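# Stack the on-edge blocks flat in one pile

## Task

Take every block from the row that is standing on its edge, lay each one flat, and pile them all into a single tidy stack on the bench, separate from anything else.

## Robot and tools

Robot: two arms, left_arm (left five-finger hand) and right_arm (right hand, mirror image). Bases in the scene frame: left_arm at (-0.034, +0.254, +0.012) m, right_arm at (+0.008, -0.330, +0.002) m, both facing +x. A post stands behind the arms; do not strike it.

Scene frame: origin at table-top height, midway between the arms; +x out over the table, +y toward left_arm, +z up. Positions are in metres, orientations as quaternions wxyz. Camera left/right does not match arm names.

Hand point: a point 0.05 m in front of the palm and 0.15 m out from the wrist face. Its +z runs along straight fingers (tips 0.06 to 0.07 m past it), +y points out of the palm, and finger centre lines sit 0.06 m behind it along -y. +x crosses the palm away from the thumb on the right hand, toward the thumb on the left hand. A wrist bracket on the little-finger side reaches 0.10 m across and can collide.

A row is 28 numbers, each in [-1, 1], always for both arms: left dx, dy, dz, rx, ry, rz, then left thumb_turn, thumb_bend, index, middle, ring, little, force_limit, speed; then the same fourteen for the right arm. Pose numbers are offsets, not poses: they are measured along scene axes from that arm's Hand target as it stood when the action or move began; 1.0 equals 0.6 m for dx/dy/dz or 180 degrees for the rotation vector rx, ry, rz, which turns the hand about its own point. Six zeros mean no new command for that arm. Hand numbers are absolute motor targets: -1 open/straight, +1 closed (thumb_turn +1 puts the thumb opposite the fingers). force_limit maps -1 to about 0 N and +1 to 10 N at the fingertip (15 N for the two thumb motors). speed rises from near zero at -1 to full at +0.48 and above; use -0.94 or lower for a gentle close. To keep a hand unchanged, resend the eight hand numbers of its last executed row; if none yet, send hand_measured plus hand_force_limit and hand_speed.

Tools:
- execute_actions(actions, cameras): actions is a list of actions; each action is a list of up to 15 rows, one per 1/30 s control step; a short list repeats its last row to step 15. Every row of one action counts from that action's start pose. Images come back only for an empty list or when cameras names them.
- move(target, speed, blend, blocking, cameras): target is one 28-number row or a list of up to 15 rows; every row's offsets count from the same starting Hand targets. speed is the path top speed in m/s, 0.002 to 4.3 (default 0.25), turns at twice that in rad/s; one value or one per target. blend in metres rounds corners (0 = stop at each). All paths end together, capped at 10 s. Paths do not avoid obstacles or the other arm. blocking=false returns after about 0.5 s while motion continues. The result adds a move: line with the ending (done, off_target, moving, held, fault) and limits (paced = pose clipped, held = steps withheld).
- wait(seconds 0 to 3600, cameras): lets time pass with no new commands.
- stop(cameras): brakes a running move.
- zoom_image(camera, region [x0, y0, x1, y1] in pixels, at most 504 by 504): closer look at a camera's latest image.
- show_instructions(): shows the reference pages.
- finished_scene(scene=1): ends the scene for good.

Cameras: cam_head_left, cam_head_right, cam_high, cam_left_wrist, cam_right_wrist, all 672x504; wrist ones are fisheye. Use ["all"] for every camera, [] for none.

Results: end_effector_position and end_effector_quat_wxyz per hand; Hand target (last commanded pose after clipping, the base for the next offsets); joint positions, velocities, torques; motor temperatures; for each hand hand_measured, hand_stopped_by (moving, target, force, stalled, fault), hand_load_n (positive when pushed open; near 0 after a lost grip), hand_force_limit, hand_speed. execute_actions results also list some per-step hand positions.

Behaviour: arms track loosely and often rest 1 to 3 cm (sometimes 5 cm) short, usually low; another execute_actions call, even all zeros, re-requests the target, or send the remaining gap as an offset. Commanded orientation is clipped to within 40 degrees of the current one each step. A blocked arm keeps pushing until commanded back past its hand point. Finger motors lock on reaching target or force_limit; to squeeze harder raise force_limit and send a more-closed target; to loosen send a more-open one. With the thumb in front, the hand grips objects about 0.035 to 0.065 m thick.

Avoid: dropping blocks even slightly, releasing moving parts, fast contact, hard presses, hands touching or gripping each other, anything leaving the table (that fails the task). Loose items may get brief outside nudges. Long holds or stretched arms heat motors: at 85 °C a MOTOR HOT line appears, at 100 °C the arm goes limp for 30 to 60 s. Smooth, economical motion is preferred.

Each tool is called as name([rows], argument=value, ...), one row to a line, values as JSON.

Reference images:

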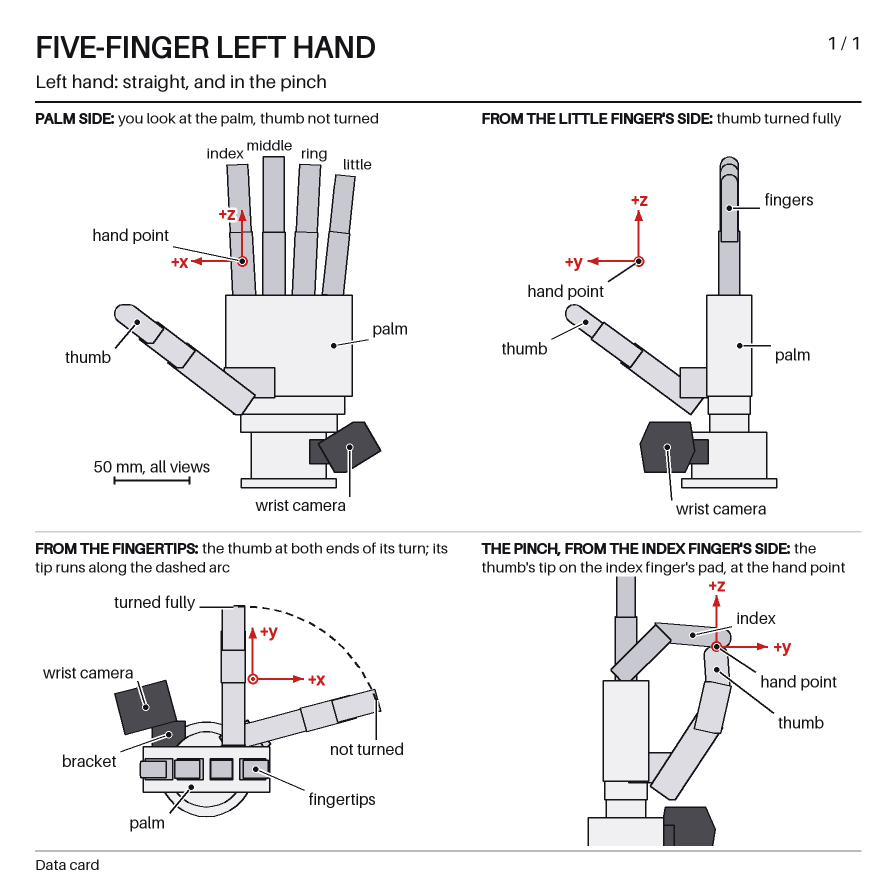

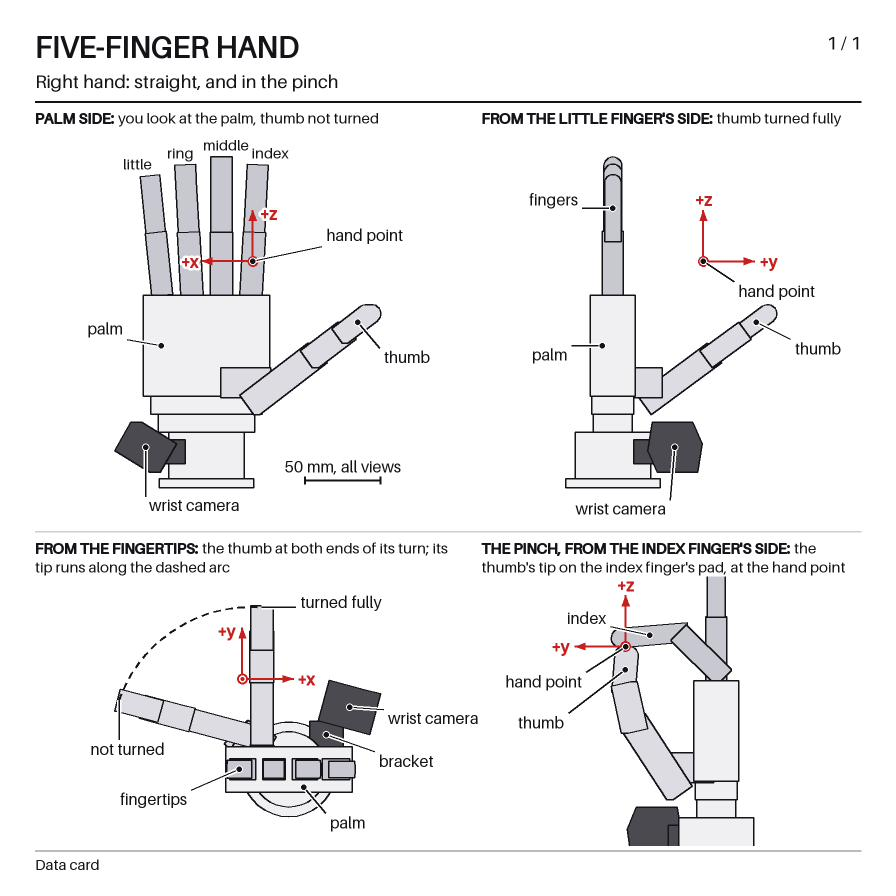

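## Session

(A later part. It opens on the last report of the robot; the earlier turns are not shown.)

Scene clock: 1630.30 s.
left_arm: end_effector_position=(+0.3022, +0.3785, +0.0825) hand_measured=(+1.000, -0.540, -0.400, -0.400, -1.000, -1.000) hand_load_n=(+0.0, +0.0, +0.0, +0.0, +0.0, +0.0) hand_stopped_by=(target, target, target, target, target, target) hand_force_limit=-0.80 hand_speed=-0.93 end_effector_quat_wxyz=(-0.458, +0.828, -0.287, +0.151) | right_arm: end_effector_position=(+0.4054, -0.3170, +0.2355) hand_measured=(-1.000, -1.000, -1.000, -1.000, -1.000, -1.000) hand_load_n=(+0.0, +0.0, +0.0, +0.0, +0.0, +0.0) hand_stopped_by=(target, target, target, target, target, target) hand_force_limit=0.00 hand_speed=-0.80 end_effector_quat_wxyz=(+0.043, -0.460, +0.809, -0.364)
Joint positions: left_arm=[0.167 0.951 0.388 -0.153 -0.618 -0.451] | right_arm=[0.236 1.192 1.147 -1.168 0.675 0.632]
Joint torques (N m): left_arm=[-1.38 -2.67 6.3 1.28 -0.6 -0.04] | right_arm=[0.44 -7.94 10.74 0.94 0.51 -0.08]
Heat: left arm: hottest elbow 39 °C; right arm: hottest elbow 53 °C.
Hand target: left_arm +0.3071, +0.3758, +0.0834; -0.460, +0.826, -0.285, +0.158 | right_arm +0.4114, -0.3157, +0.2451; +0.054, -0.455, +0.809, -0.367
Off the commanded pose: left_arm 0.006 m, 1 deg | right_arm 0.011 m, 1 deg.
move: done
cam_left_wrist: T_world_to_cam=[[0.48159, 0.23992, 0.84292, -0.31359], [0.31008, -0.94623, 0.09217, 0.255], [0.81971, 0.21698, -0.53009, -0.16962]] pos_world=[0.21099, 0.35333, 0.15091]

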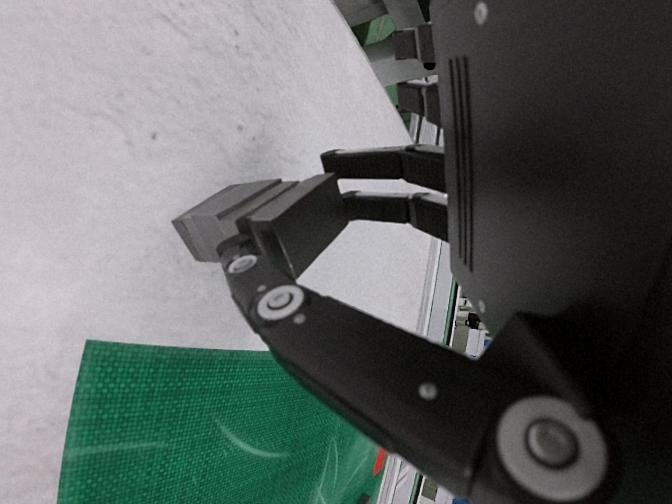

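move([
  [0,0,0,0,0,0,1,-0.5,-0.3,-0.3,-1,-1,-0.8,-0.93,0,0,0,0,0,0,-1,-1,-1,-1,-1,-1,0,-0.8],
], speed=0.03, cameras=["cam_left_wrist"])

zoom_image(camera="cam_left_wrist", region=[180, 120, 430, 320])

Scene clock: 1631.77 s.
left_arm: end_effector_position=(+0.3022, +0.3785, +0.0825) hand_measured=(+1.000, -0.500, -0.300, -0.300, -1.000, -1.000) hand_load_n=(+0.0, +0.0, +0.0, +0.0, +0.0, +0.0) hand_stopped_by=(target, target, target, target, target, target) hand_force_limit=-0.80 hand_speed=-0.93 end_effector_quat_wxyz=(-0.458, +0.828, -0.287, +0.151) | right_arm: end_effector_position=(+0.4054, -0.3170, +0.2355) hand_measured=(-1.000, -1.000, -1.000, -1.000, -1.000, -1.000) hand_load_n=(+0.0, +0.0, +0.0, +0.0, +0.0, +0.0) hand_stopped_by=(target, target, target, target, target, target) hand_force_limit=0.00 hand_speed=-0.80 end_effector_quat_wxyz=(+0.043, -0.460, +0.809, -0.364)
Joint positions: left_arm=[0.167 0.951 0.388 -0.153 -0.618 -0.451] | right_arm=[0.236 1.192 1.147 -1.168 0.675 0.632]
Joint torques (N m): left_arm=[-1.38 -2.67 6.31 1.29 -0.6 -0.05] | right_arm=[0.44 -7.88 10.74 0.94 0.51 -0.08]
Heat: left arm: hottest elbow 39 °C; right arm: hottest elbow 53 °C.
Hand target: left_arm +0.3071, +0.3758, +0.0834; -0.460, +0.826, -0.285, +0.158 | right_arm +0.4114, -0.3157, +0.2451; +0.054, -0.455, +0.809, -0.367
Off the commanded pose: left_arm 0.006 m, 1 deg | right_arm 0.011 m, 1 deg.
move: done
cam_left_wrist: T_world_to_cam=[[0.48159, 0.23992, 0.84292, -0.31359], [0.31008, -0.94623, 0.09217, 0.255], [0.81971, 0.21698, -0.53009, -0.16962]] pos_world=[0.21099, 0.35333, 0.15091]

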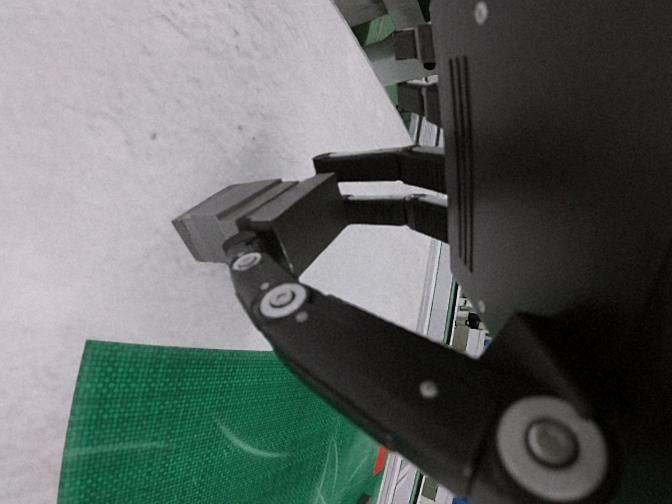

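Scaled by 2.016 from the camera's image (finer frame: 960x720).

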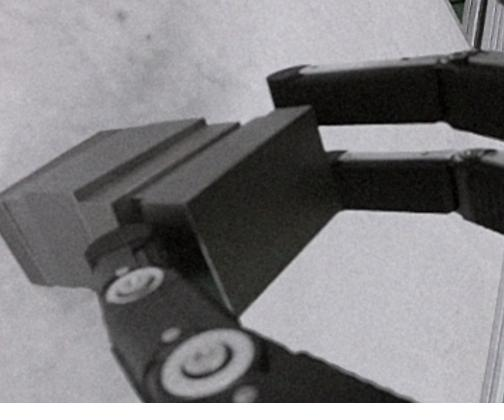

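move([
  [0,0,0,0,0,0,1,-0.5,-0.22,-0.22,-1,-1,-0.78,-0.94,0,0,0,0,0,0,-1,-1,-1,-1,-1,-1,0,-0.8],
], speed=0.03, cameras=["cam_left_wrist"])

zoom_image(camera="cam_left_wrist", region=[180, 120, 430, 320])

Scene clock: 1633.17 s.
left_arm: end_effector_position=(+0.3022, +0.3786, +0.0825) hand_measured=(+1.000, -0.500, -0.220, -0.222, -1.000, -1.000) hand_load_n=(+0.0, +0.5, +0.5, +1.0, -0.5, +0.0) hand_stopped_by=(target, target, target, force, target, target) hand_force_limit=-0.78 hand_speed=-0.94 end_effector_quat_wxyz=(-0.458, +0.828, -0.287, +0.151) | right_arm: end_effector_position=(+0.4054, -0.3170, +0.2355) hand_measured=(-1.000, -1.000, -1.000, -1.000, -1.000, -1.000) hand_load_n=(+0.0, +0.0, +0.0, +0.0, +0.0, +0.0) hand_stopped_by=(target, target, target, target, target, target) hand_force_limit=0.00 hand_speed=-0.80 end_effector_quat_wxyz=(+0.043, -0.460, +0.809, -0.364)
Joint positions: left_arm=[0.167 0.951 0.388 -0.153 -0.618 -0.451] | right_arm=[0.236 1.192 1.147 -1.168 0.675 0.632]
Joint torques (N m): left_arm=[-1.44 -2.67 6.31 1.29 -0.58 -0.04] | right_arm=[0.44 -7.88 10.74 0.94 0.5 -0.08]
Heat: left arm: hottest elbow 39 °C; right arm: hottest elbow 53 °C.
Hand target: left_arm +0.3071, +0.3758, +0.0834; -0.460, +0.826, -0.285, +0.158 | right_arm +0.4114, -0.3157, +0.2451; +0.054, -0.455, +0.809, -0.367
Off the commanded pose: left_arm 0.006 m, 1 deg | right_arm 0.011 m, 1 deg.
move: done
cam_left_wrist: T_world_to_cam=[[0.4813, 0.24009, 0.84304, -0.3136], [0.31049, -0.9461, 0.09218, 0.25487], [0.81973, 0.21739, -0.5299, -0.1698]] pos_world=[0.21099, 0.35333, 0.15091]

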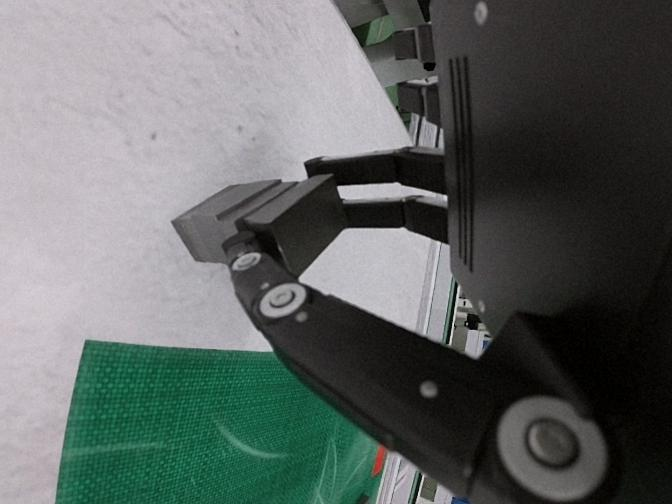

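Scaled by 2.016 from the camera's image (finer frame: 960x720).

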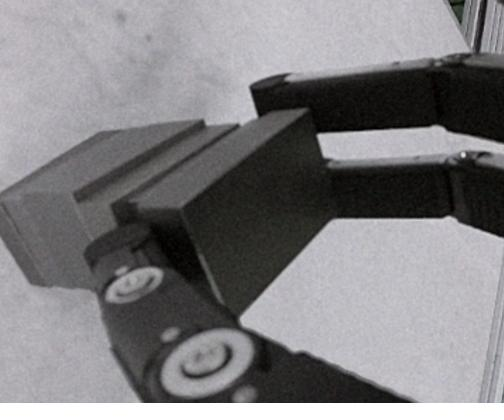

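move([
  [0,0,0,0,0,0,1,-0.53,-0.33,-0.33,-1,-1,-0.7,-0.9,0,0,0,0,0,0,-1,-1,-1,-1,-1,-1,0,-0.8],
  [0,0,-0.0095,0,0,0,1,-0.53,-0.33,-0.33,-1,-1,-0.7,-0.93,0,0,0,0,0,0,-1,-1,-1,-1,-1,-1,0,-0.8],
  [0,0,-0.0095,0,0,0,1,-0.51,-0.2,-0.2,-1,-1,-0.7,-0.93,0,0,0,0,0,0,-1,-1,-1,-1,-1,-1,0,-0.8],
], speed=0.02, cameras=["cam_left_wrist"])

zoom_image(camera="cam_left_wrist", region=[180, 120, 430, 320])

Scene clock: 1638.20 s.
left_arm: end_effector_position=(+0.3024, +0.3787, +0.0773) hand_measured=(+1.000, -0.510, -0.200, -0.200, -1.000, -1.000) hand_load_n=(+0.0, +0.0, +0.5, +0.5, +0.0, +0.0) hand_stopped_by=(target, target, target, target, target, target) hand_force_limit=-0.70 hand_speed=-0.93 end_effector_quat_wxyz=(-0.459, +0.828, -0.286, +0.151) | right_arm: end_effector_position=(+0.4054, -0.3170, +0.2355) hand_measured=(-1.000, -1.000, -1.000, -1.000, -1.000, -1.000) hand_load_n=(+0.0, +0.0, +0.0, +0.0, -0.5, +0.0) hand_stopped_by=(target, target, target, target, target, target) hand_force_limit=0.00 hand_speed=-0.80 end_effector_quat_wxyz=(+0.043, -0.460, +0.809, -0.364)
Joint positions: left_arm=[0.167 0.966 0.378 -0.127 -0.618 -0.451] | right_arm=[0.236 1.192 1.147 -1.168 0.675 0.632]
Joint torques (N m): left_arm=[-1.38 -2.67 6.19 1.28 -0.58 -0.04] | right_arm=[0.44 -7.88 10.74 0.94 0.51 -0.08]
Heat: left arm: hottest elbow 39 °C; right arm: hottest elbow 53 °C.
Hand target: left_arm +0.3070, +0.3758, +0.0777; -0.460, +0.826, -0.285, +0.158 | right_arm +0.4114, -0.3157, +0.2451; +0.054, -0.455, +0.809, -0.367
Off the commanded pose: left_arm 0.006 m, 1 deg | right_arm 0.011 m, 1 deg.
move: done
cam_left_wrist: T_world_to_cam=[[0.47996, 0.23981, 0.84388, -0.30891], [0.31061, -0.94606, 0.09219, 0.25535], [0.82046, 0.21787, -0.52856, -0.17337]] pos_world=[0.21119, 0.35343, 0.14551]

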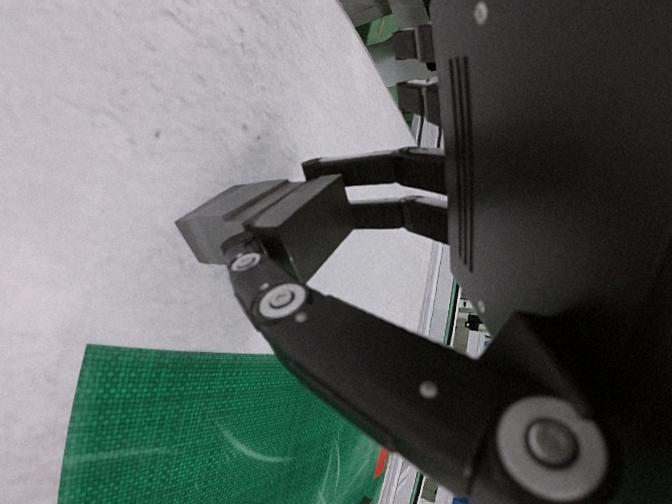

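Scaled by 2.016 from the camera's image (finer frame: 960x720).

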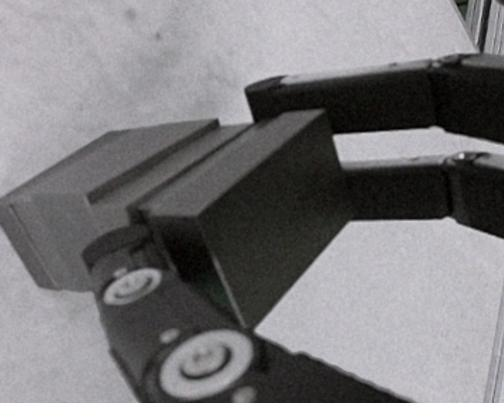

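move([
  [0,0,0,0,0,0,1,-0.62,-0.6,-0.42,-1,-1,-0.7,-0.8,0,0,0,0,0,0,-1,-1,-1,-1,-1,-1,0,-0.8],
  [0.012,-0.004,0.045,0,0,0,1,-0.62,-0.6,-0.42,-1,-1,-0.7,-0.8,0,0,0,0,0,0,-1,-1,-1,-1,-1,-1,0,-0.8],
  [0.008,-0.006,0.0,0,0,0,1,-0.62,-0.6,-0.42,-1,-1,-0.7,-0.8,0,0,0,0,0,0,-1,-1,-1,-1,-1,-1,0,-0.8],
], speed=0.03, cameras=["cam_left_wrist"])

zoom_image(camera="cam_left_wrist", region=[180, 120, 430, 320])

Scene clock: 1644.23 s.
left_arm: end_effector_position=(+0.3067, +0.3761, +0.0771) hand_measured=(+1.000, -0.620, -0.600, -0.420, -1.000, -1.000) hand_load_n=(+0.0, +0.0, +0.0, +0.0, +0.0, +0.0) hand_stopped_by=(target, target, target, target, target, target) hand_force_limit=-0.70 hand_speed=-0.80 end_effector_quat_wxyz=(-0.458, +0.828, -0.286, +0.150) | right_arm: end_effector_position=(+0.4054, -0.3170, +0.2355) hand_measured=(-1.000, -1.000, -1.000, -1.000, -1.000, -1.000) hand_load_n=(+0.0, +0.0, +0.0, +0.0, +0.0, +0.0) hand_stopped_by=(target, target, target, target, target, target) hand_force_limit=0.00 hand_speed=-0.80 end_effector_quat_wxyz=(+0.043, -0.460, +0.809, -0.364)
Joint positions: left_arm=[0.152 0.983 0.389 -0.129 -0.631 -0.465] | right_arm=[0.236 1.192 1.147 -1.168 0.675 0.632]
Joint torques (N m): left_arm=[-1.61 -2.84 6.16 1.25 -0.62 -0.05] | right_arm=[0.44 -7.88 10.74 0.92 0.51 -0.08]
Heat: left arm: hottest elbow 39 °C; right arm: hottest elbow 53 °C.
Hand target: left_arm +0.3118, +0.3723, +0.0776; -0.460, +0.826, -0.285, +0.158 | right_arm +0.4114, -0.3157, +0.2451; +0.054, -0.455, +0.809, -0.367
Off the commanded pose: left_arm 0.007 m, 1 deg | right_arm 0.011 m, 1 deg.
move: done
cam_left_wrist: T_world_to_cam=[[0.48037, 0.24113, 0.84327, -0.31077], [0.31285, -0.94533, 0.0921, 0.25064], [0.81937, 0.21958, -0.52955, -0.1765]] pos_world=[0.21549, 0.35063, 0.14551]

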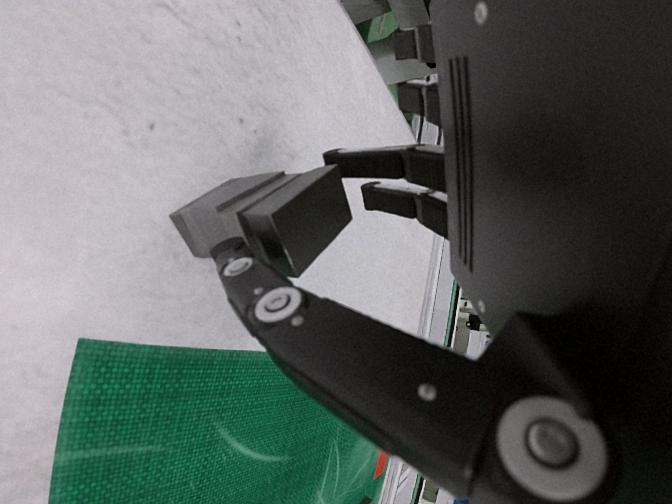

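Scaled by 2.016 from the camera's image (finer frame: 960x720).

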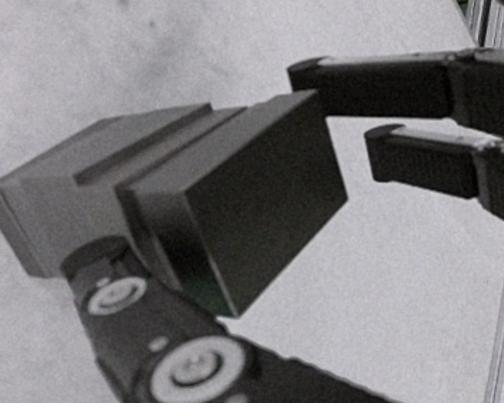

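zoom_image(camera="cam_left_wrist", region=[260, 130, 370, 240])

Scaled by 4.582 from the camera's image (finer frame: 960x720).

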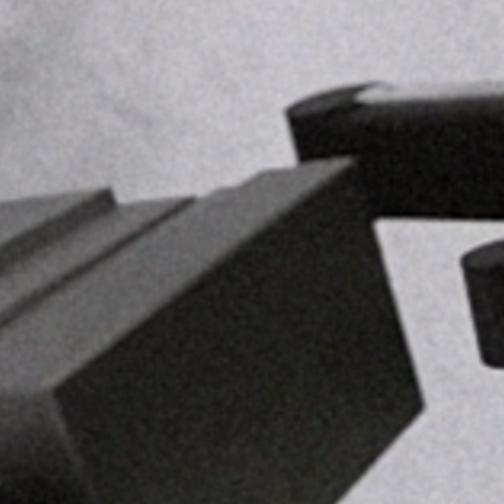

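move([
  [0,0,0,0,0,0,1,-0.5,-0.6,-0.35,-1,-1,-0.7,-0.93,0,0,0,0,0,0,-1,-1,-1,-1,-1,-1,0,-0.8],
  [0,0,0,0,0,0,1,-0.5,-0.6,-0.2,-1,-1,-0.6,-0.93,0,0,0,0,0,0,-1,-1,-1,-1,-1,-1,0,-0.8],
], speed=0.03, cameras=["cam_left_wrist"])

zoom_image(camera="cam_left_wrist", region=[180, 120, 430, 320])

Scene clock: 1655.17 s.
left_arm: end_effector_position=(+0.3068, +0.3761, +0.0772) hand_measured=(+1.000, -0.500, -0.600, -0.200, -1.000, -1.000) hand_load_n=(+0.0, +0.5, +0.0, +0.0, +0.0, +0.0) hand_stopped_by=(target, target, target, target, target, target) hand_force_limit=-0.60 hand_speed=-0.93 end_effector_quat_wxyz=(-0.458, +0.828, -0.285, +0.150) | right_arm: end_effector_position=(+0.4054, -0.3170, +0.2355) hand_measured=(-1.000, -1.000, -1.000, -1.000, -1.000, -1.000) hand_load_n=(+0.0, +0.0, +0.0, +0.0, +0.0, +0.0) hand_stopped_by=(target, target, target, target, target, target) hand_force_limit=0.00 hand_speed=-0.80 end_effector_quat_wxyz=(+0.043, -0.460, +0.809, -0.364)
Joint positions: left_arm=[0.152 0.983 0.389 -0.129 -0.631 -0.465] | right_arm=[0.236 1.192 1.147 -1.168 0.675 0.632]
Joint torques (N m): left_arm=[-1.61 -2.84 6.17 1.28 -0.62 -0.05] | right_arm=[0.38 -7.88 10.74 0.92 0.51 -0.08]
Heat: left arm: hottest elbow 39 °C; right arm: hottest elbow 53 °C.
Hand target: left_arm +0.3118, +0.3723, +0.0777; -0.460, +0.826, -0.284, +0.158 | right_arm +0.4114, -0.3157, +0.2451; +0.054, -0.455, +0.809, -0.367
Off the commanded pose: left_arm 0.006 m, 1 deg | right_arm 0.011 m, 1 deg.
move: done
cam_left_wrist: T_world_to_cam=[[0.47981, 0.24136, 0.84352, -0.31081], [0.31302, -0.94524, 0.09241, 0.2505], [0.81963, 0.2197, -0.52909, -0.17675]] pos_world=[0.21559, 0.35063, 0.14551]

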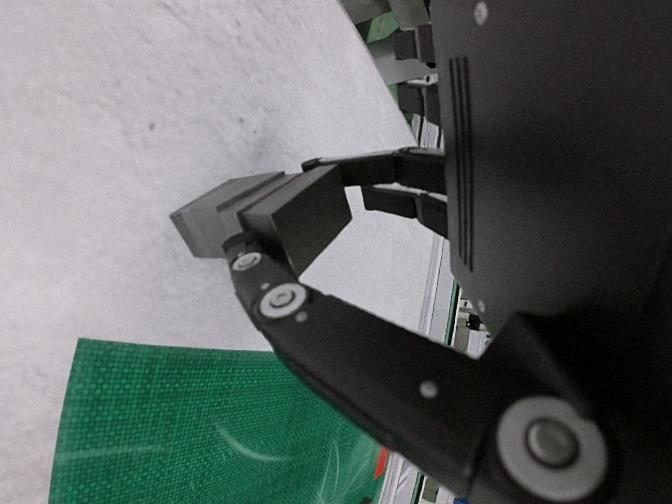

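Scaled by 2.016 from the camera's image (finer frame: 960x720).

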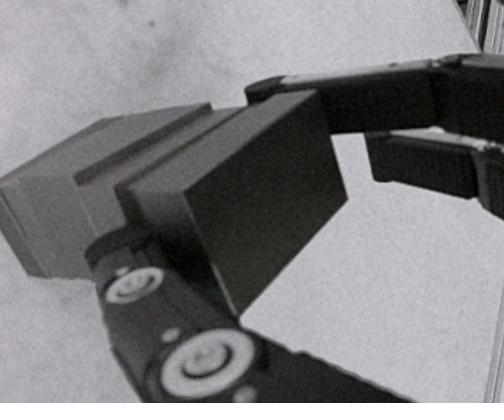

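move([
  [0,0,0,0,0,0,1,-0.5,-0.6,-0.15,-1,-1,-0.6,-0.93,0,0,0,0,0,0,-1,-1,-1,-1,-1,-1,0,-0.8],
], speed=0.03, cameras=["cam_left_wrist"])

zoom_image(camera="cam_left_wrist", region=[180, 120, 430, 320])

Scene clock: 1656.33 s.
left_arm: end_effector_position=(+0.3068, +0.3762, +0.0772) hand_measured=(+1.000, -0.500, -0.600, -0.182, -1.000, -1.000) hand_load_n=(+0.0, +0.5, +0.0, +1.5, +0.0, +0.0) hand_stopped_by=(target, target, target, force, target, target) hand_force_limit=-0.60 hand_speed=-0.93 end_effector_quat_wxyz=(-0.459, +0.828, -0.285, +0.150) | right_arm: end_effector_position=(+0.4054, -0.3170, +0.2355) hand_measured=(-1.000, -1.000, -1.000, -1.000, -1.000, -1.000) hand_load_n=(+0.0, +0.0, +0.0, +0.0, +0.0, +0.0) hand_stopped_by=(target, target, target, target, target, target) hand_force_limit=0.00 hand_speed=-0.80 end_effector_quat_wxyz=(+0.043, -0.460, +0.809, -0.364)
Joint positions: left_arm=[0.152 0.983 0.389 -0.129 -0.631 -0.465] | right_arm=[0.236 1.192 1.147 -1.168 0.675 0.632]
Joint torques (N m): left_arm=[-1.61 -2.84 6.16 1.28 -0.6 -0.04] | right_arm=[0.44 -7.88 10.74 0.94 0.51 -0.08]
Heat: left arm: hottest elbow 39 °C; right arm: hottest elbow 53 °C.
Hand target: left_arm +0.3118, +0.3723, +0.0777; -0.460, +0.826, -0.284, +0.158 | right_arm +0.4114, -0.3157, +0.2451; +0.054, -0.455, +0.809, -0.367
Off the commanded pose: left_arm 0.006 m, 1 deg | right_arm 0.011 m, 1 deg.
move: done
cam_left_wrist: T_world_to_cam=[[0.4795, 0.2415, 0.84366, -0.31081], [0.3135, -0.94509, 0.09235, 0.25035], [0.81963, 0.2202, -0.52888, -0.17695]] pos_world=[0.21559, 0.35063, 0.14551]

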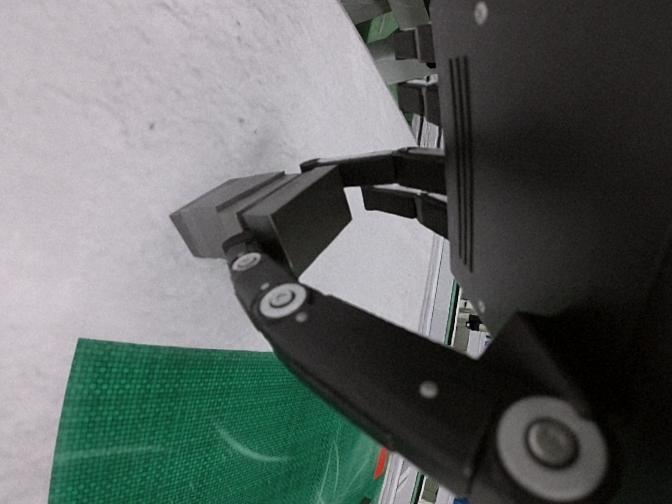

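Scaled by 2.016 from the camera's image (finer frame: 960x720).

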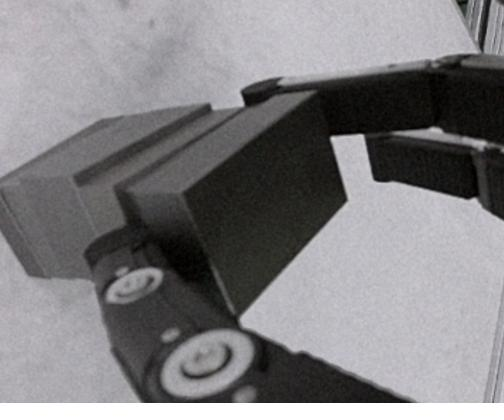

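move([
  [0,0,0,0,0,0,1,-0.62,-0.6,-0.35,-1,-1,-0.6,-0.8,0,0,0,0,0,0,-1,-1,-1,-1,-1,-1,0,-0.8],
  [0.004,0.002,0.07,0,0,0,1,-0.62,-0.6,-0.35,-1,-1,-0.6,-0.8,0,0,0,0,0,0,-1,-1,-1,-1,-1,-1,0,-0.8],
  [0,0,0.028,0,0,0,1,-0.62,-0.6,-0.35,-1,-1,-0.6,-0.8,0,0,0,0,0,0,-1,-1,-1,-1,-1,-1,0,-0.8],
], speed=0.04, cameras=["cam_left_wrist"])

zoom_image(camera="cam_left_wrist", region=[180, 120, 430, 320])

Scene clock: 1661.90 s.
left_arm: end_effector_position=(+0.3065, +0.3761, +0.0938) hand_measured=(+1.000, -0.620, -0.600, -0.350, -1.000, -1.000) hand_load_n=(+0.0, +0.0, +0.0, +0.0, +0.0, +0.0) hand_stopped_by=(target, target, target, target, target, target) hand_force_limit=-0.60 hand_speed=-0.80 end_effector_quat_wxyz=(-0.458, +0.828, -0.285, +0.150) | right_arm: end_effector_position=(+0.4054, -0.3170, +0.2355) hand_measured=(-1.000, -1.000, -1.000, -1.000, -1.000, -1.000) hand_load_n=(+0.0, +0.0, +0.0, +0.0, +0.0, +0.0) hand_stopped_by=(target, target, target, target, target, target) hand_force_limit=0.00 hand_speed=-0.80 end_effector_quat_wxyz=(+0.043, -0.460, +0.809, -0.364)
Joint positions: left_arm=[0.152 0.941 0.419 -0.202 -0.631 -0.465] | right_arm=[0.236 1.192 1.147 -1.168 0.675 0.632]
Joint torques (N m): left_arm=[-1.67 -2.67 6.42 1.26 -0.6 -0.04] | right_arm=[0.44 -7.94 10.74 0.92 0.51 -0.08]
Heat: left arm: hottest elbow 40 °C; right arm: hottest elbow 53 °C.
Hand target: left_arm +0.3118, +0.3723, +0.0945; -0.460, +0.826, -0.284, +0.158 | right_arm +0.4114, -0.3157, +0.2451; +0.054, -0.455, +0.809, -0.367
Off the commanded pose: left_arm 0.007 m, 1 deg | right_arm 0.011 m, 1 deg.
move: done
cam_left_wrist: T_world_to_cam=[[0.48017, 0.24165, 0.84323, -0.32485], [0.31356, -0.94507, 0.09228, 0.24888], [0.81922, 0.22009, -0.52957, -0.16777]] pos_world=[0.21539, 0.35063, 0.16211]

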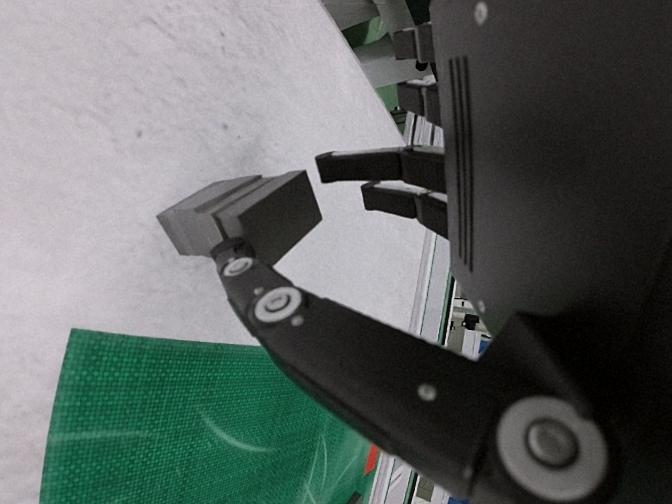

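Scaled by 2.016 from the camera's image (finer frame: 960x720).

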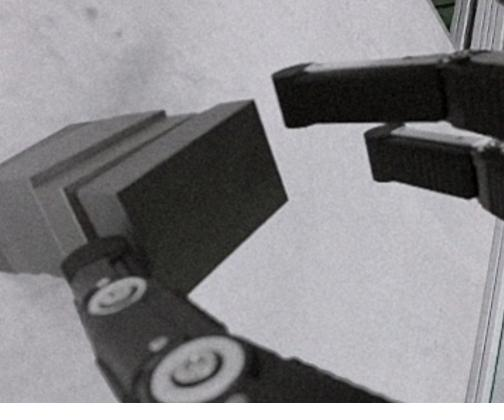

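zoom_image(camera="cam_left_wrist", region=[150, 150, 350, 290])

Scaled by 2.520 from the camera's image (finer frame: 960x720).

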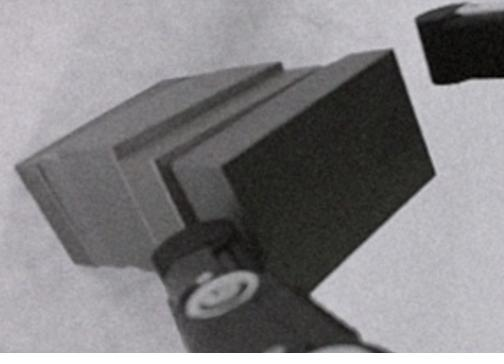

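move([
  [0,0,0,0,0,0,1,-0.5,-0.6,-0.3,-1,-1,-0.75,-0.93,0,0,0,0,0,0,-1,-1,-1,-1,-1,-1,0,-0.8],
  [0,0,0,0,0,0,1,-0.5,-0.6,-0.18,-1,-1,-0.7,-0.93,0,0,0,0,0,0,-1,-1,-1,-1,-1,-1,0,-0.8],
], speed=0.03, cameras=["cam_left_wrist"])

zoom_image(camera="cam_left_wrist", region=[150, 150, 350, 290])

Scene clock: 1668.53 s.
left_arm: end_effector_position=(+0.3066, +0.3759, +0.0938) hand_measured=(+1.000, -0.500, -0.600, -0.180, -1.000, -1.000) hand_load_n=(+0.0, +0.5, +0.0, +0.0, +0.0, +0.0) hand_stopped_by=(target, target, target, target, target, target) hand_force_limit=-0.70 hand_speed=-0.93 end_effector_quat_wxyz=(-0.458, +0.828, -0.286, +0.150) | right_arm: end_effector_position=(+0.4054, -0.3170, +0.2355) hand_measured=(-1.000, -1.000, -1.000, -1.000, -1.000, -1.000) hand_load_n=(+0.0, +0.0, +0.0, +0.0, +0.0, +0.0) hand_stopped_by=(target, target, target, target, target, target) hand_force_limit=0.00 hand_speed=-0.80 end_effector_quat_wxyz=(+0.043, -0.460, +0.809, -0.364)
Joint positions: left_arm=[0.151 0.941 0.419 -0.202 -0.631 -0.465] | right_arm=[0.236 1.192 1.147 -1.168 0.675 0.632]
Joint torques (N m): left_arm=[-1.61 -2.73 6.42 1.26 -0.6 -0.04] | right_arm=[0.44 -7.88 10.73 0.92 0.51 -0.08]
Heat: left arm: hottest elbow 39 °C; right arm: hottest elbow 53 °C.
Hand target: left_arm +0.3118, +0.3722, +0.0945; -0.460, +0.826, -0.284, +0.158 | right_arm +0.4114, -0.3157, +0.2451; +0.054, -0.455, +0.809, -0.367
Off the commanded pose: left_arm 0.006 m, 1 deg | right_arm 0.011 m, 1 deg.
move: done
cam_left_wrist: T_world_to_cam=[[0.48034, 0.2413, 0.84324, -0.32471], [0.31286, -0.9453, 0.09229, 0.24892], [0.81939, 0.21948, -0.52956, -0.16755]] pos_world=[0.21539, 0.35043, 0.16211]

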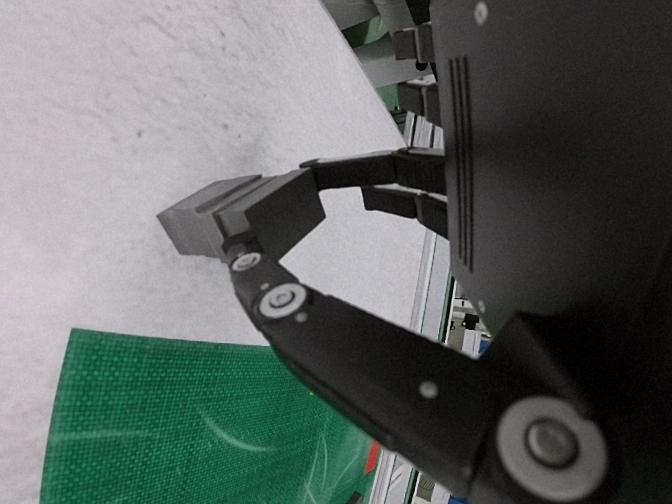

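Scaled by 2.520 from the camera's image (finer frame: 960x720).

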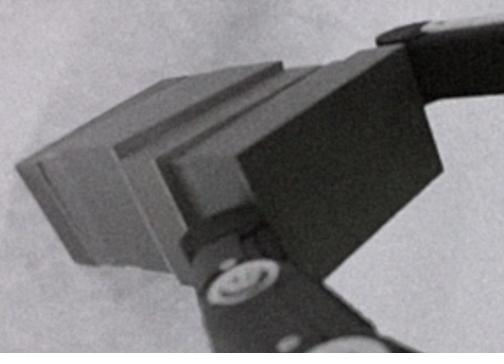

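move([
  [0,0,0,0,0,0,1,-0.48,-0.6,-0.1,-1,-1,-0.6,-0.93,0,0,0,0,0,0,-1,-1,-1,-1,-1,-1,0,-0.8],
], speed=0.03, cameras=["cam_left_wrist"])

zoom_image(camera="cam_left_wrist", region=[150, 150, 350, 290])

Scene clock: 1670.83 s.
left_arm: end_effector_position=(+0.3067, +0.3759, +0.0939) hand_measured=(+1.000, -0.482, -0.600, -0.150, -1.000, -1.000) hand_load_n=(+0.0, +2.0, +0.0, +3.0, +0.0, +0.0) hand_stopped_by=(target, target, target, force, target, target) hand_force_limit=-0.60 hand_speed=-0.93 end_effector_quat_wxyz=(-0.459, +0.828, -0.285, +0.150) | right_arm: end_effector_position=(+0.4054, -0.3170, +0.2355) hand_measured=(-1.000, -1.000, -1.000, -1.000, -1.000, -1.000) hand_load_n=(+0.0, +0.0, +0.0, +0.0, +0.0, +0.0) hand_stopped_by=(target, target, target, target, target, target) hand_force_limit=0.00 hand_speed=-0.80 end_effector_quat_wxyz=(+0.043, -0.460, +0.809, -0.364)
Joint positions: left_arm=[0.151 0.941 0.419 -0.201 -0.632 -0.465] | right_arm=[0.236 1.192 1.147 -1.168 0.675 0.632]
Joint torques (N m): left_arm=[-1.55 -2.73 6.43 1.25 -0.59 -0.04] | right_arm=[0.44 -7.94 10.74 0.94 0.51 -0.08]
Heat: left arm: hottest elbow 39 °C; right arm: hottest elbow 53 °C.
Hand target: left_arm +0.3118, +0.3722, +0.0945; -0.460, +0.826, -0.284, +0.158 | right_arm +0.4114, -0.3157, +0.2451; +0.054, -0.455, +0.809, -0.367
Off the commanded pose: left_arm 0.006 m, 1 deg | right_arm 0.011 m, 1 deg.
move: done
cam_left_wrist: T_world_to_cam=[[0.47965, 0.24114, 0.84368, -0.32471], [0.31305, -0.94525, 0.0922, 0.24883], [0.81972, 0.21989, -0.52888, -0.16791]] pos_world=[0.21549, 0.35043, 0.16221]

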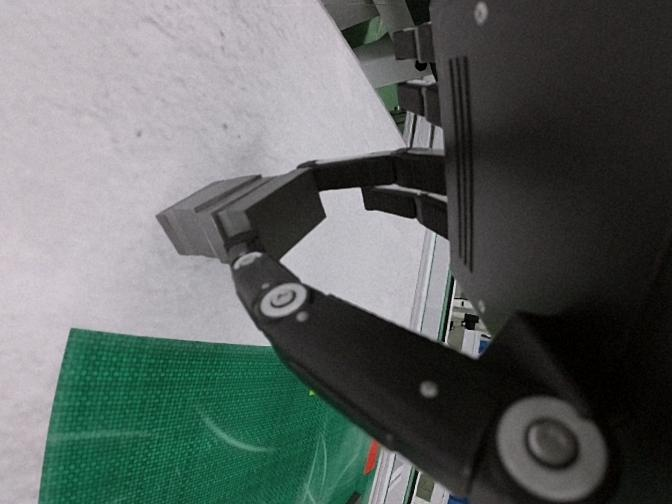

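Scaled by 2.520 from the camera's image (finer frame: 960x720).

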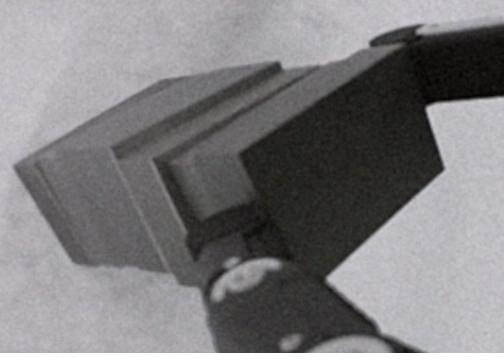

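move([
  [0,0,0,0,0,0,1,-0.62,-0.6,-0.35,-1,-1,-0.6,-0.8,0,0,0,0,0,0,-1,-1,-1,-1,-1,-1,0,-0.8],
  [0.004,0.002,0.09,0,0,0,1,-0.62,-0.6,-0.4,-1,-1,-0.6,-0.8,0,0,0,0,0,0,-1,-1,-1,-1,-1,-1,0,-0.8],
  [0.004,0.002,0.092,0,0,0,-1,-1,-0.6,-0.4,-1,-1,-0.6,-0.3,0,0,0,0,0,0,-1,-1,-1,-1,-1,-1,0,-0.8],
], speed=0.05, cameras=["cam_left_wrist"])

zoom_image(camera="cam_left_wrist", region=[80, 140, 280, 300])

Scene clock: 1676.93 s.
left_arm: end_effector_position=(+0.2969, +0.3745, +0.1212) hand_measured=(-1.000, -1.000, -0.600, -0.400, -1.000, -1.000) hand_load_n=(+0.0, +0.0, +0.0, +0.0, +0.0, +0.0) hand_stopped_by=(target, target, target, target, target, target) hand_force_limit=-0.60 hand_speed=-0.30 end_effector_quat_wxyz=(-0.450, +0.832, -0.295, +0.134) | right_arm: end_effector_position=(+0.4054, -0.3170, +0.2355) hand_measured=(-1.000, -1.000, -1.000, -1.000, -1.000, -1.000) hand_load_n=(+0.0, +0.0, +0.0, +0.0, +0.0, +0.0) hand_stopped_by=(target, target, target, target, target, target) hand_force_limit=0.00 hand_speed=-0.80 end_effector_quat_wxyz=(+0.043, -0.460, +0.809, -0.364)
Joint positions: left_arm=[0.151 0.87 0.485 -0.381 -0.632 -0.465] | right_arm=[0.236 1.192 1.147 -1.168 0.675 0.632]
Joint torques (N m): left_arm=[-1.26 -3.9 10.18 0.38 -0.47 -0.01] | right_arm=[0.44 -7.94 10.74 0.94 0.51 -0.08]
Heat: left arm: hottest elbow 40 °C; right arm: hottest elbow 53 °C.
Hand target: left_arm +0.3143, +0.3734, +0.1498; -0.460, +0.826, -0.284, +0.158 | right_arm +0.4114, -0.3157, +0.2451; +0.054, -0.455, +0.809, -0.367
Off the commanded pose: left_arm 0.033 m, 3 deg | right_arm 0.011 m, 1 deg.
move: off_target (left_arm); target 2's new numbers were sent with left_arm's hand 0.031 m and 3 deg from that target; target 3's new numbers were sent with left_arm's hand 0.033 m and 3 deg from that target
cam_left_wrist: T_world_to_cam=[[0.5148, 0.24639, 0.82114, -0.35234], [0.31678, -0.9447, 0.08486, 0.24759], [0.79664, 0.21643, -0.56438, -0.13268]] pos_world=[0.20865, 0.34943, 0.19343]

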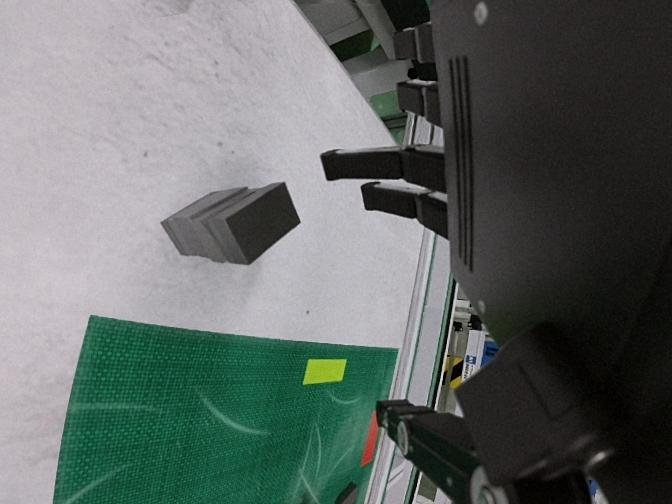

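Scaled by 2.520 from the camera's image (finer frame: 960x720).

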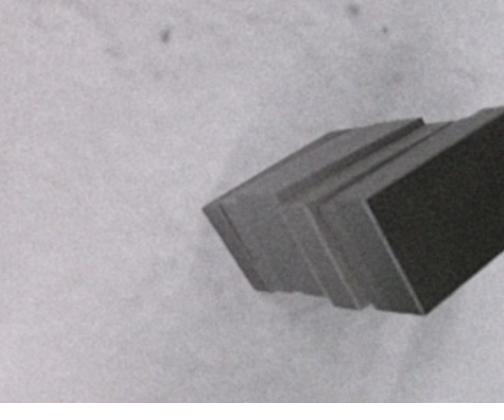

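zoom_image(camera="cam_left_wrist", region=[150, 170, 310, 280])

Scaled by 3.150 from the camera's image (finer frame: 960x720).

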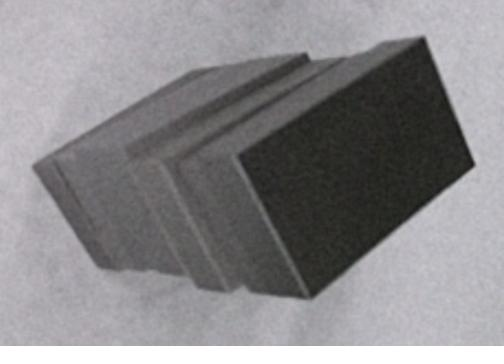

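move(target=[0.0225,-0.0147,0.003,0.1555,0.1957,-0.0073,-1,-1,1,-0.6,-1,-1,-0.6,-0.3,0,0,0,0,0,0,-1,-1,-1,-1,-1,-1,0,-0.8], speed=0.12, cameras=["cam_left_wrist"])

zoom_image(camera="cam_left_wrist", region=[180, 200, 330, 360])

Scene clock: 1687.73 s.
left_arm: end_effector_position=(+0.3116, +0.3701, +0.1380) hand_measured=(-1.000, -1.000, +1.000, -0.600, -1.000, -1.000) hand_load_n=(+0.0, +0.0, +0.0, +0.0, -0.5, +0.0) hand_stopped_by=(target, target, target, target, target, target) hand_force_limit=-0.60 hand_speed=-0.30 end_effector_quat_wxyz=(-0.528, +0.700, -0.449, -0.175) | right_arm: end_effector_position=(+0.4054, -0.3170, +0.2355) hand_measured=(-1.000, -1.000, -1.000, -1.000, -1.000, -1.000) hand_load_n=(+0.0, +0.0, +0.0, +0.0, +0.0, +0.0) hand_stopped_by=(target, target, target, target, target, target) hand_force_limit=0.00 hand_speed=-0.80 end_effector_quat_wxyz=(+0.043, -0.460, +0.809, -0.364)
Joint positions: left_arm=[-0.12 1.285 0.78 -0.765 -1.159 -0.355] | right_arm=[0.236 1.192 1.147 -1.168 0.675 0.632]
Joint torques (N m): left_arm=[-1.49 -6.89 8.88 -0.39 -1.08 0.15] | right_arm=[0.44 -7.88 10.74 0.94 0.51 -0.08]
Motor temperatures (°C): left_arm=[30 31 43 30 32 30] | right_arm=[31 32 53 28 32 31]
Heat: left arm: hottest elbow 43 °C; right arm: hottest elbow 53 °C.
Hand target: left_arm +0.3278, +0.3646, +0.1515; -0.534, +0.698, -0.448, -0.164 | right_arm +0.4114, -0.3157, +0.2451; +0.054, -0.455, +0.809, -0.367
Off the commanded pose: left_arm 0.022 m, 1 deg | right_arm 0.011 m, 1 deg.
move: off_target (left_arm)
cam_left_wrist: T_world_to_cam=[[0.90033, -0.09807, 0.42401, -0.3105], [0.14969, -0.84505, -0.51331, 0.33505], [0.40865, 0.52562, -0.74615, -0.10241]] pos_world=[0.27125, 0.30652, 0.22723]

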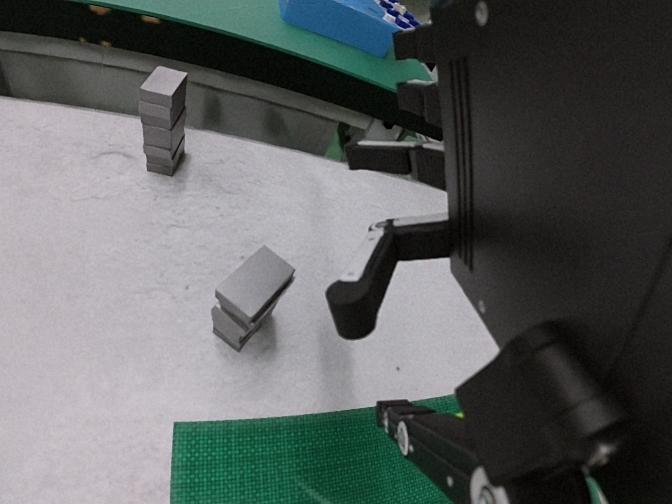

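Scaled by 3.150 from the camera's image (finer frame: 960x720).

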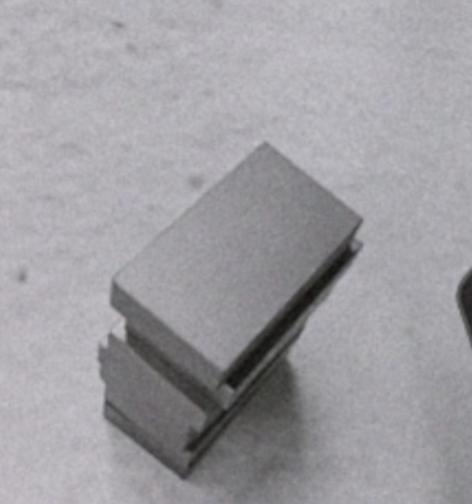

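move([
  [0,0,0,-0.1555,-0.1957,0.0073,-1,-1,-0.6,-0.45,-1,-1,-0.6,-0.3,0,0,0,0,0,0,-1,-1,-1,-1,-1,-1,0,-0.8],
  [-0.0267,0.0128,-0.0608,-0.1555,-0.1957,0.0073,1,-0.65,-0.6,-0.45,-1,-1,-0.6,-0.3,0,0,0,0,0,0,-1,-1,-1,-1,-1,-1,0,-0.8],
], speed=[0.12,0.05], cameras=["cam_left_wrist"])

zoom_image(camera="cam_left_wrist", region=[150, 130, 350, 290])

Scene clock: 1698.07 s.
left_arm: end_effector_position=(+0.3090, +0.3674, +0.1077) hand_measured=(+1.000, -0.650, -0.600, -0.450, -1.000, -1.000) hand_load_n=(+0.0, +0.0, +0.0, +0.0, +0.0, +0.0) hand_stopped_by=(target, target, target, target, target, target) hand_force_limit=-0.60 hand_speed=-0.30 end_effector_quat_wxyz=(-0.453, +0.829, -0.292, +0.150) | right_arm: end_effector_position=(+0.4054, -0.3170, +0.2355) hand_measured=(-1.000, -1.000, -1.000, -1.000, -1.000, -1.000) hand_load_n=(+0.0, +0.0, -0.5, +0.0, +0.0, +0.0) hand_stopped_by=(target, target, target, target, target, target) hand_force_limit=0.00 hand_speed=-0.80 end_effector_quat_wxyz=(+0.043, -0.460, +0.809, -0.364)
Joint positions: left_arm=[0.125 0.918 0.457 -0.284 -0.638 -0.483] | right_arm=[0.236 1.192 1.147 -1.168 0.675 0.632]
Joint velocities: left_arm=[0.005 -0.005 -0.002 0.022 -0.051 -0.198] | right_arm=[within noise]
Joint torques (N m): left_arm=[0.5 -4.19 6.67 1.24 -0.39 0.15] | right_arm=[0.44 -7.88 10.74 0.94 0.51 -0.08]
Heat: left arm: hottest elbow 42 °C; right arm: hottest elbow 53 °C.
Hand target: left_arm +0.3117, +0.3722, +0.1150; -0.460, +0.826, -0.285, +0.158 | right_arm +0.4114, -0.3157, +0.2451; +0.054, -0.455, +0.809, -0.367
Off the commanded pose: left_arm 0.009 m, 2 deg | right_arm 0.011 m, 1 deg.
move: done
cam_left_wrist: T_world_to_cam=[[0.49157, 0.24145, 0.8367, -0.33854], [0.30217, -0.94839, 0.09615, 0.2429], [0.81674, 0.20556, -0.53916, -0.15339]] pos_world=[0.2183, 0.34363, 0.1772]

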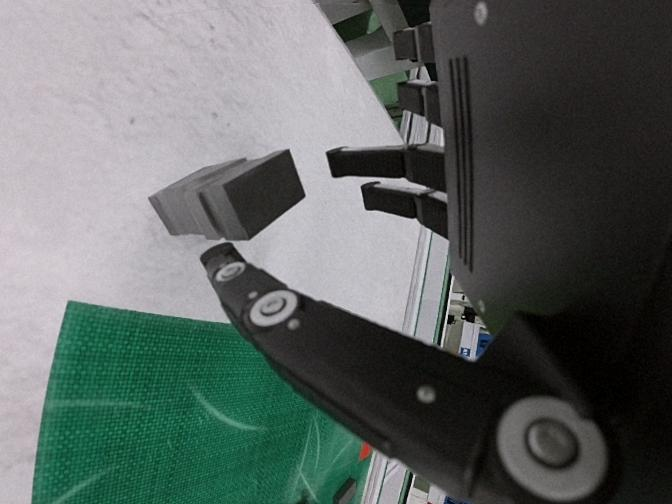

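Scaled by 2.520 from the camera's image (finer frame: 960x720).

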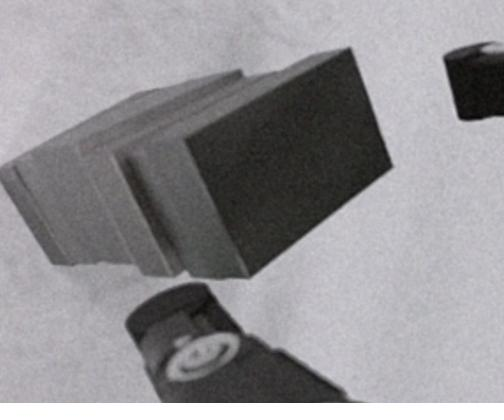

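move([
  [-0.004,0.0155,-0.01,0,0,0,1,-0.65,-0.6,-0.45,-1,-1,-0.6,-0.3,0,0,0,0,0,0,-1,-1,-1,-1,-1,-1,0,-0.8],
  [-0.004,0.0155,-0.0467,0,0,0,1,-0.65,-0.6,-0.45,-1,-1,-0.6,-0.3,0,0,0,0,0,0,-1,-1,-1,-1,-1,-1,0,-0.8],
], speed=0.03, cameras=["cam_left_wrist"])

zoom_image(camera="cam_left_wrist", region=[170, 130, 370, 290])

Scene clock: 1700.70 s.
left_arm: end_effector_position=(+0.3080, +0.3771, +0.0871) hand_measured=(+1.000, -0.650, -0.600, -0.450, -1.000, -1.000) hand_load_n=(+0.0, -0.5, +0.0, +0.0, +0.0, -0.5) hand_stopped_by=(target, target, target, target, target, target) hand_force_limit=-0.60 hand_speed=-0.30 end_effector_quat_wxyz=(-0.457, +0.827, -0.287, +0.159) | right_arm: end_effector_position=(+0.4054, -0.3170, +0.2355) hand_measured=(-1.000, -1.000, -1.000, -1.000, -1.000, -1.000) hand_load_n=(+0.0, +0.0, +0.0, +0.0, +0.0, +0.0) hand_stopped_by=(target, target, target, target, target, target) hand_force_limit=0.00 hand_speed=-0.80 end_effector_quat_wxyz=(+0.043, -0.460, +0.809, -0.364)
Joint positions: left_arm=[0.165 0.954 0.399 -0.15 -0.608 -0.453] | right_arm=[0.236 1.192 1.147 -1.168 0.675 0.632]
Joint torques (N m): left_arm=[0.44 -2.73 6.32 1.29 -0.35 0.17] | right_arm=[0.44 -7.94 10.74 0.92 0.51 -0.08]
Heat: left arm: hottest elbow 42 °C; right arm: hottest elbow 53 °C.
Hand target: left_arm +0.3093, +0.3816, +0.0870; -0.460, +0.826, -0.284, +0.158 | right_arm +0.4114, -0.3157, +0.2451; +0.054, -0.455, +0.809, -0.367
Off the commanded pose: left_arm 0.005 m, 0 deg | right_arm 0.011 m, 1 deg.
move: done
cam_left_wrist: T_world_to_cam=[[0.47233, 0.2413, 0.84775, -0.31802], [0.30174, -0.94795, 0.1017, 0.25376], [0.82816, 0.20776, -0.52056, -0.17155]] pos_world=[0.21571, 0.35293, 0.15449]

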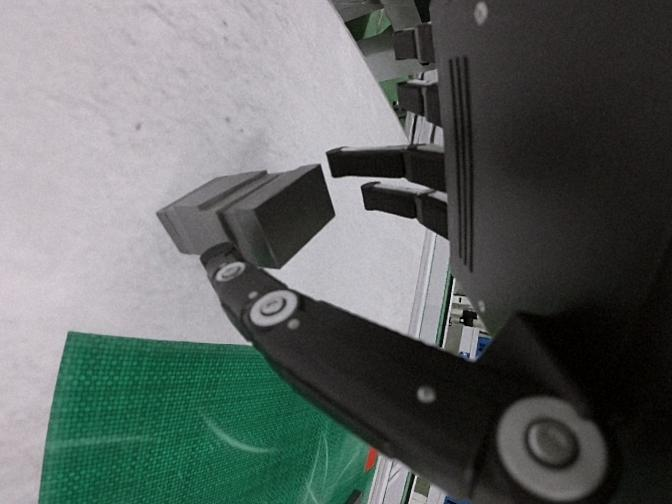

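Scaled by 2.520 from the camera's image (finer frame: 960x720).

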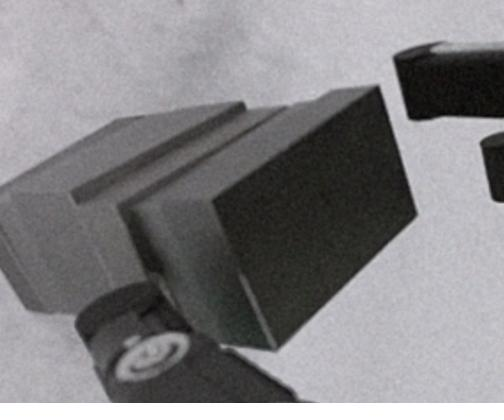

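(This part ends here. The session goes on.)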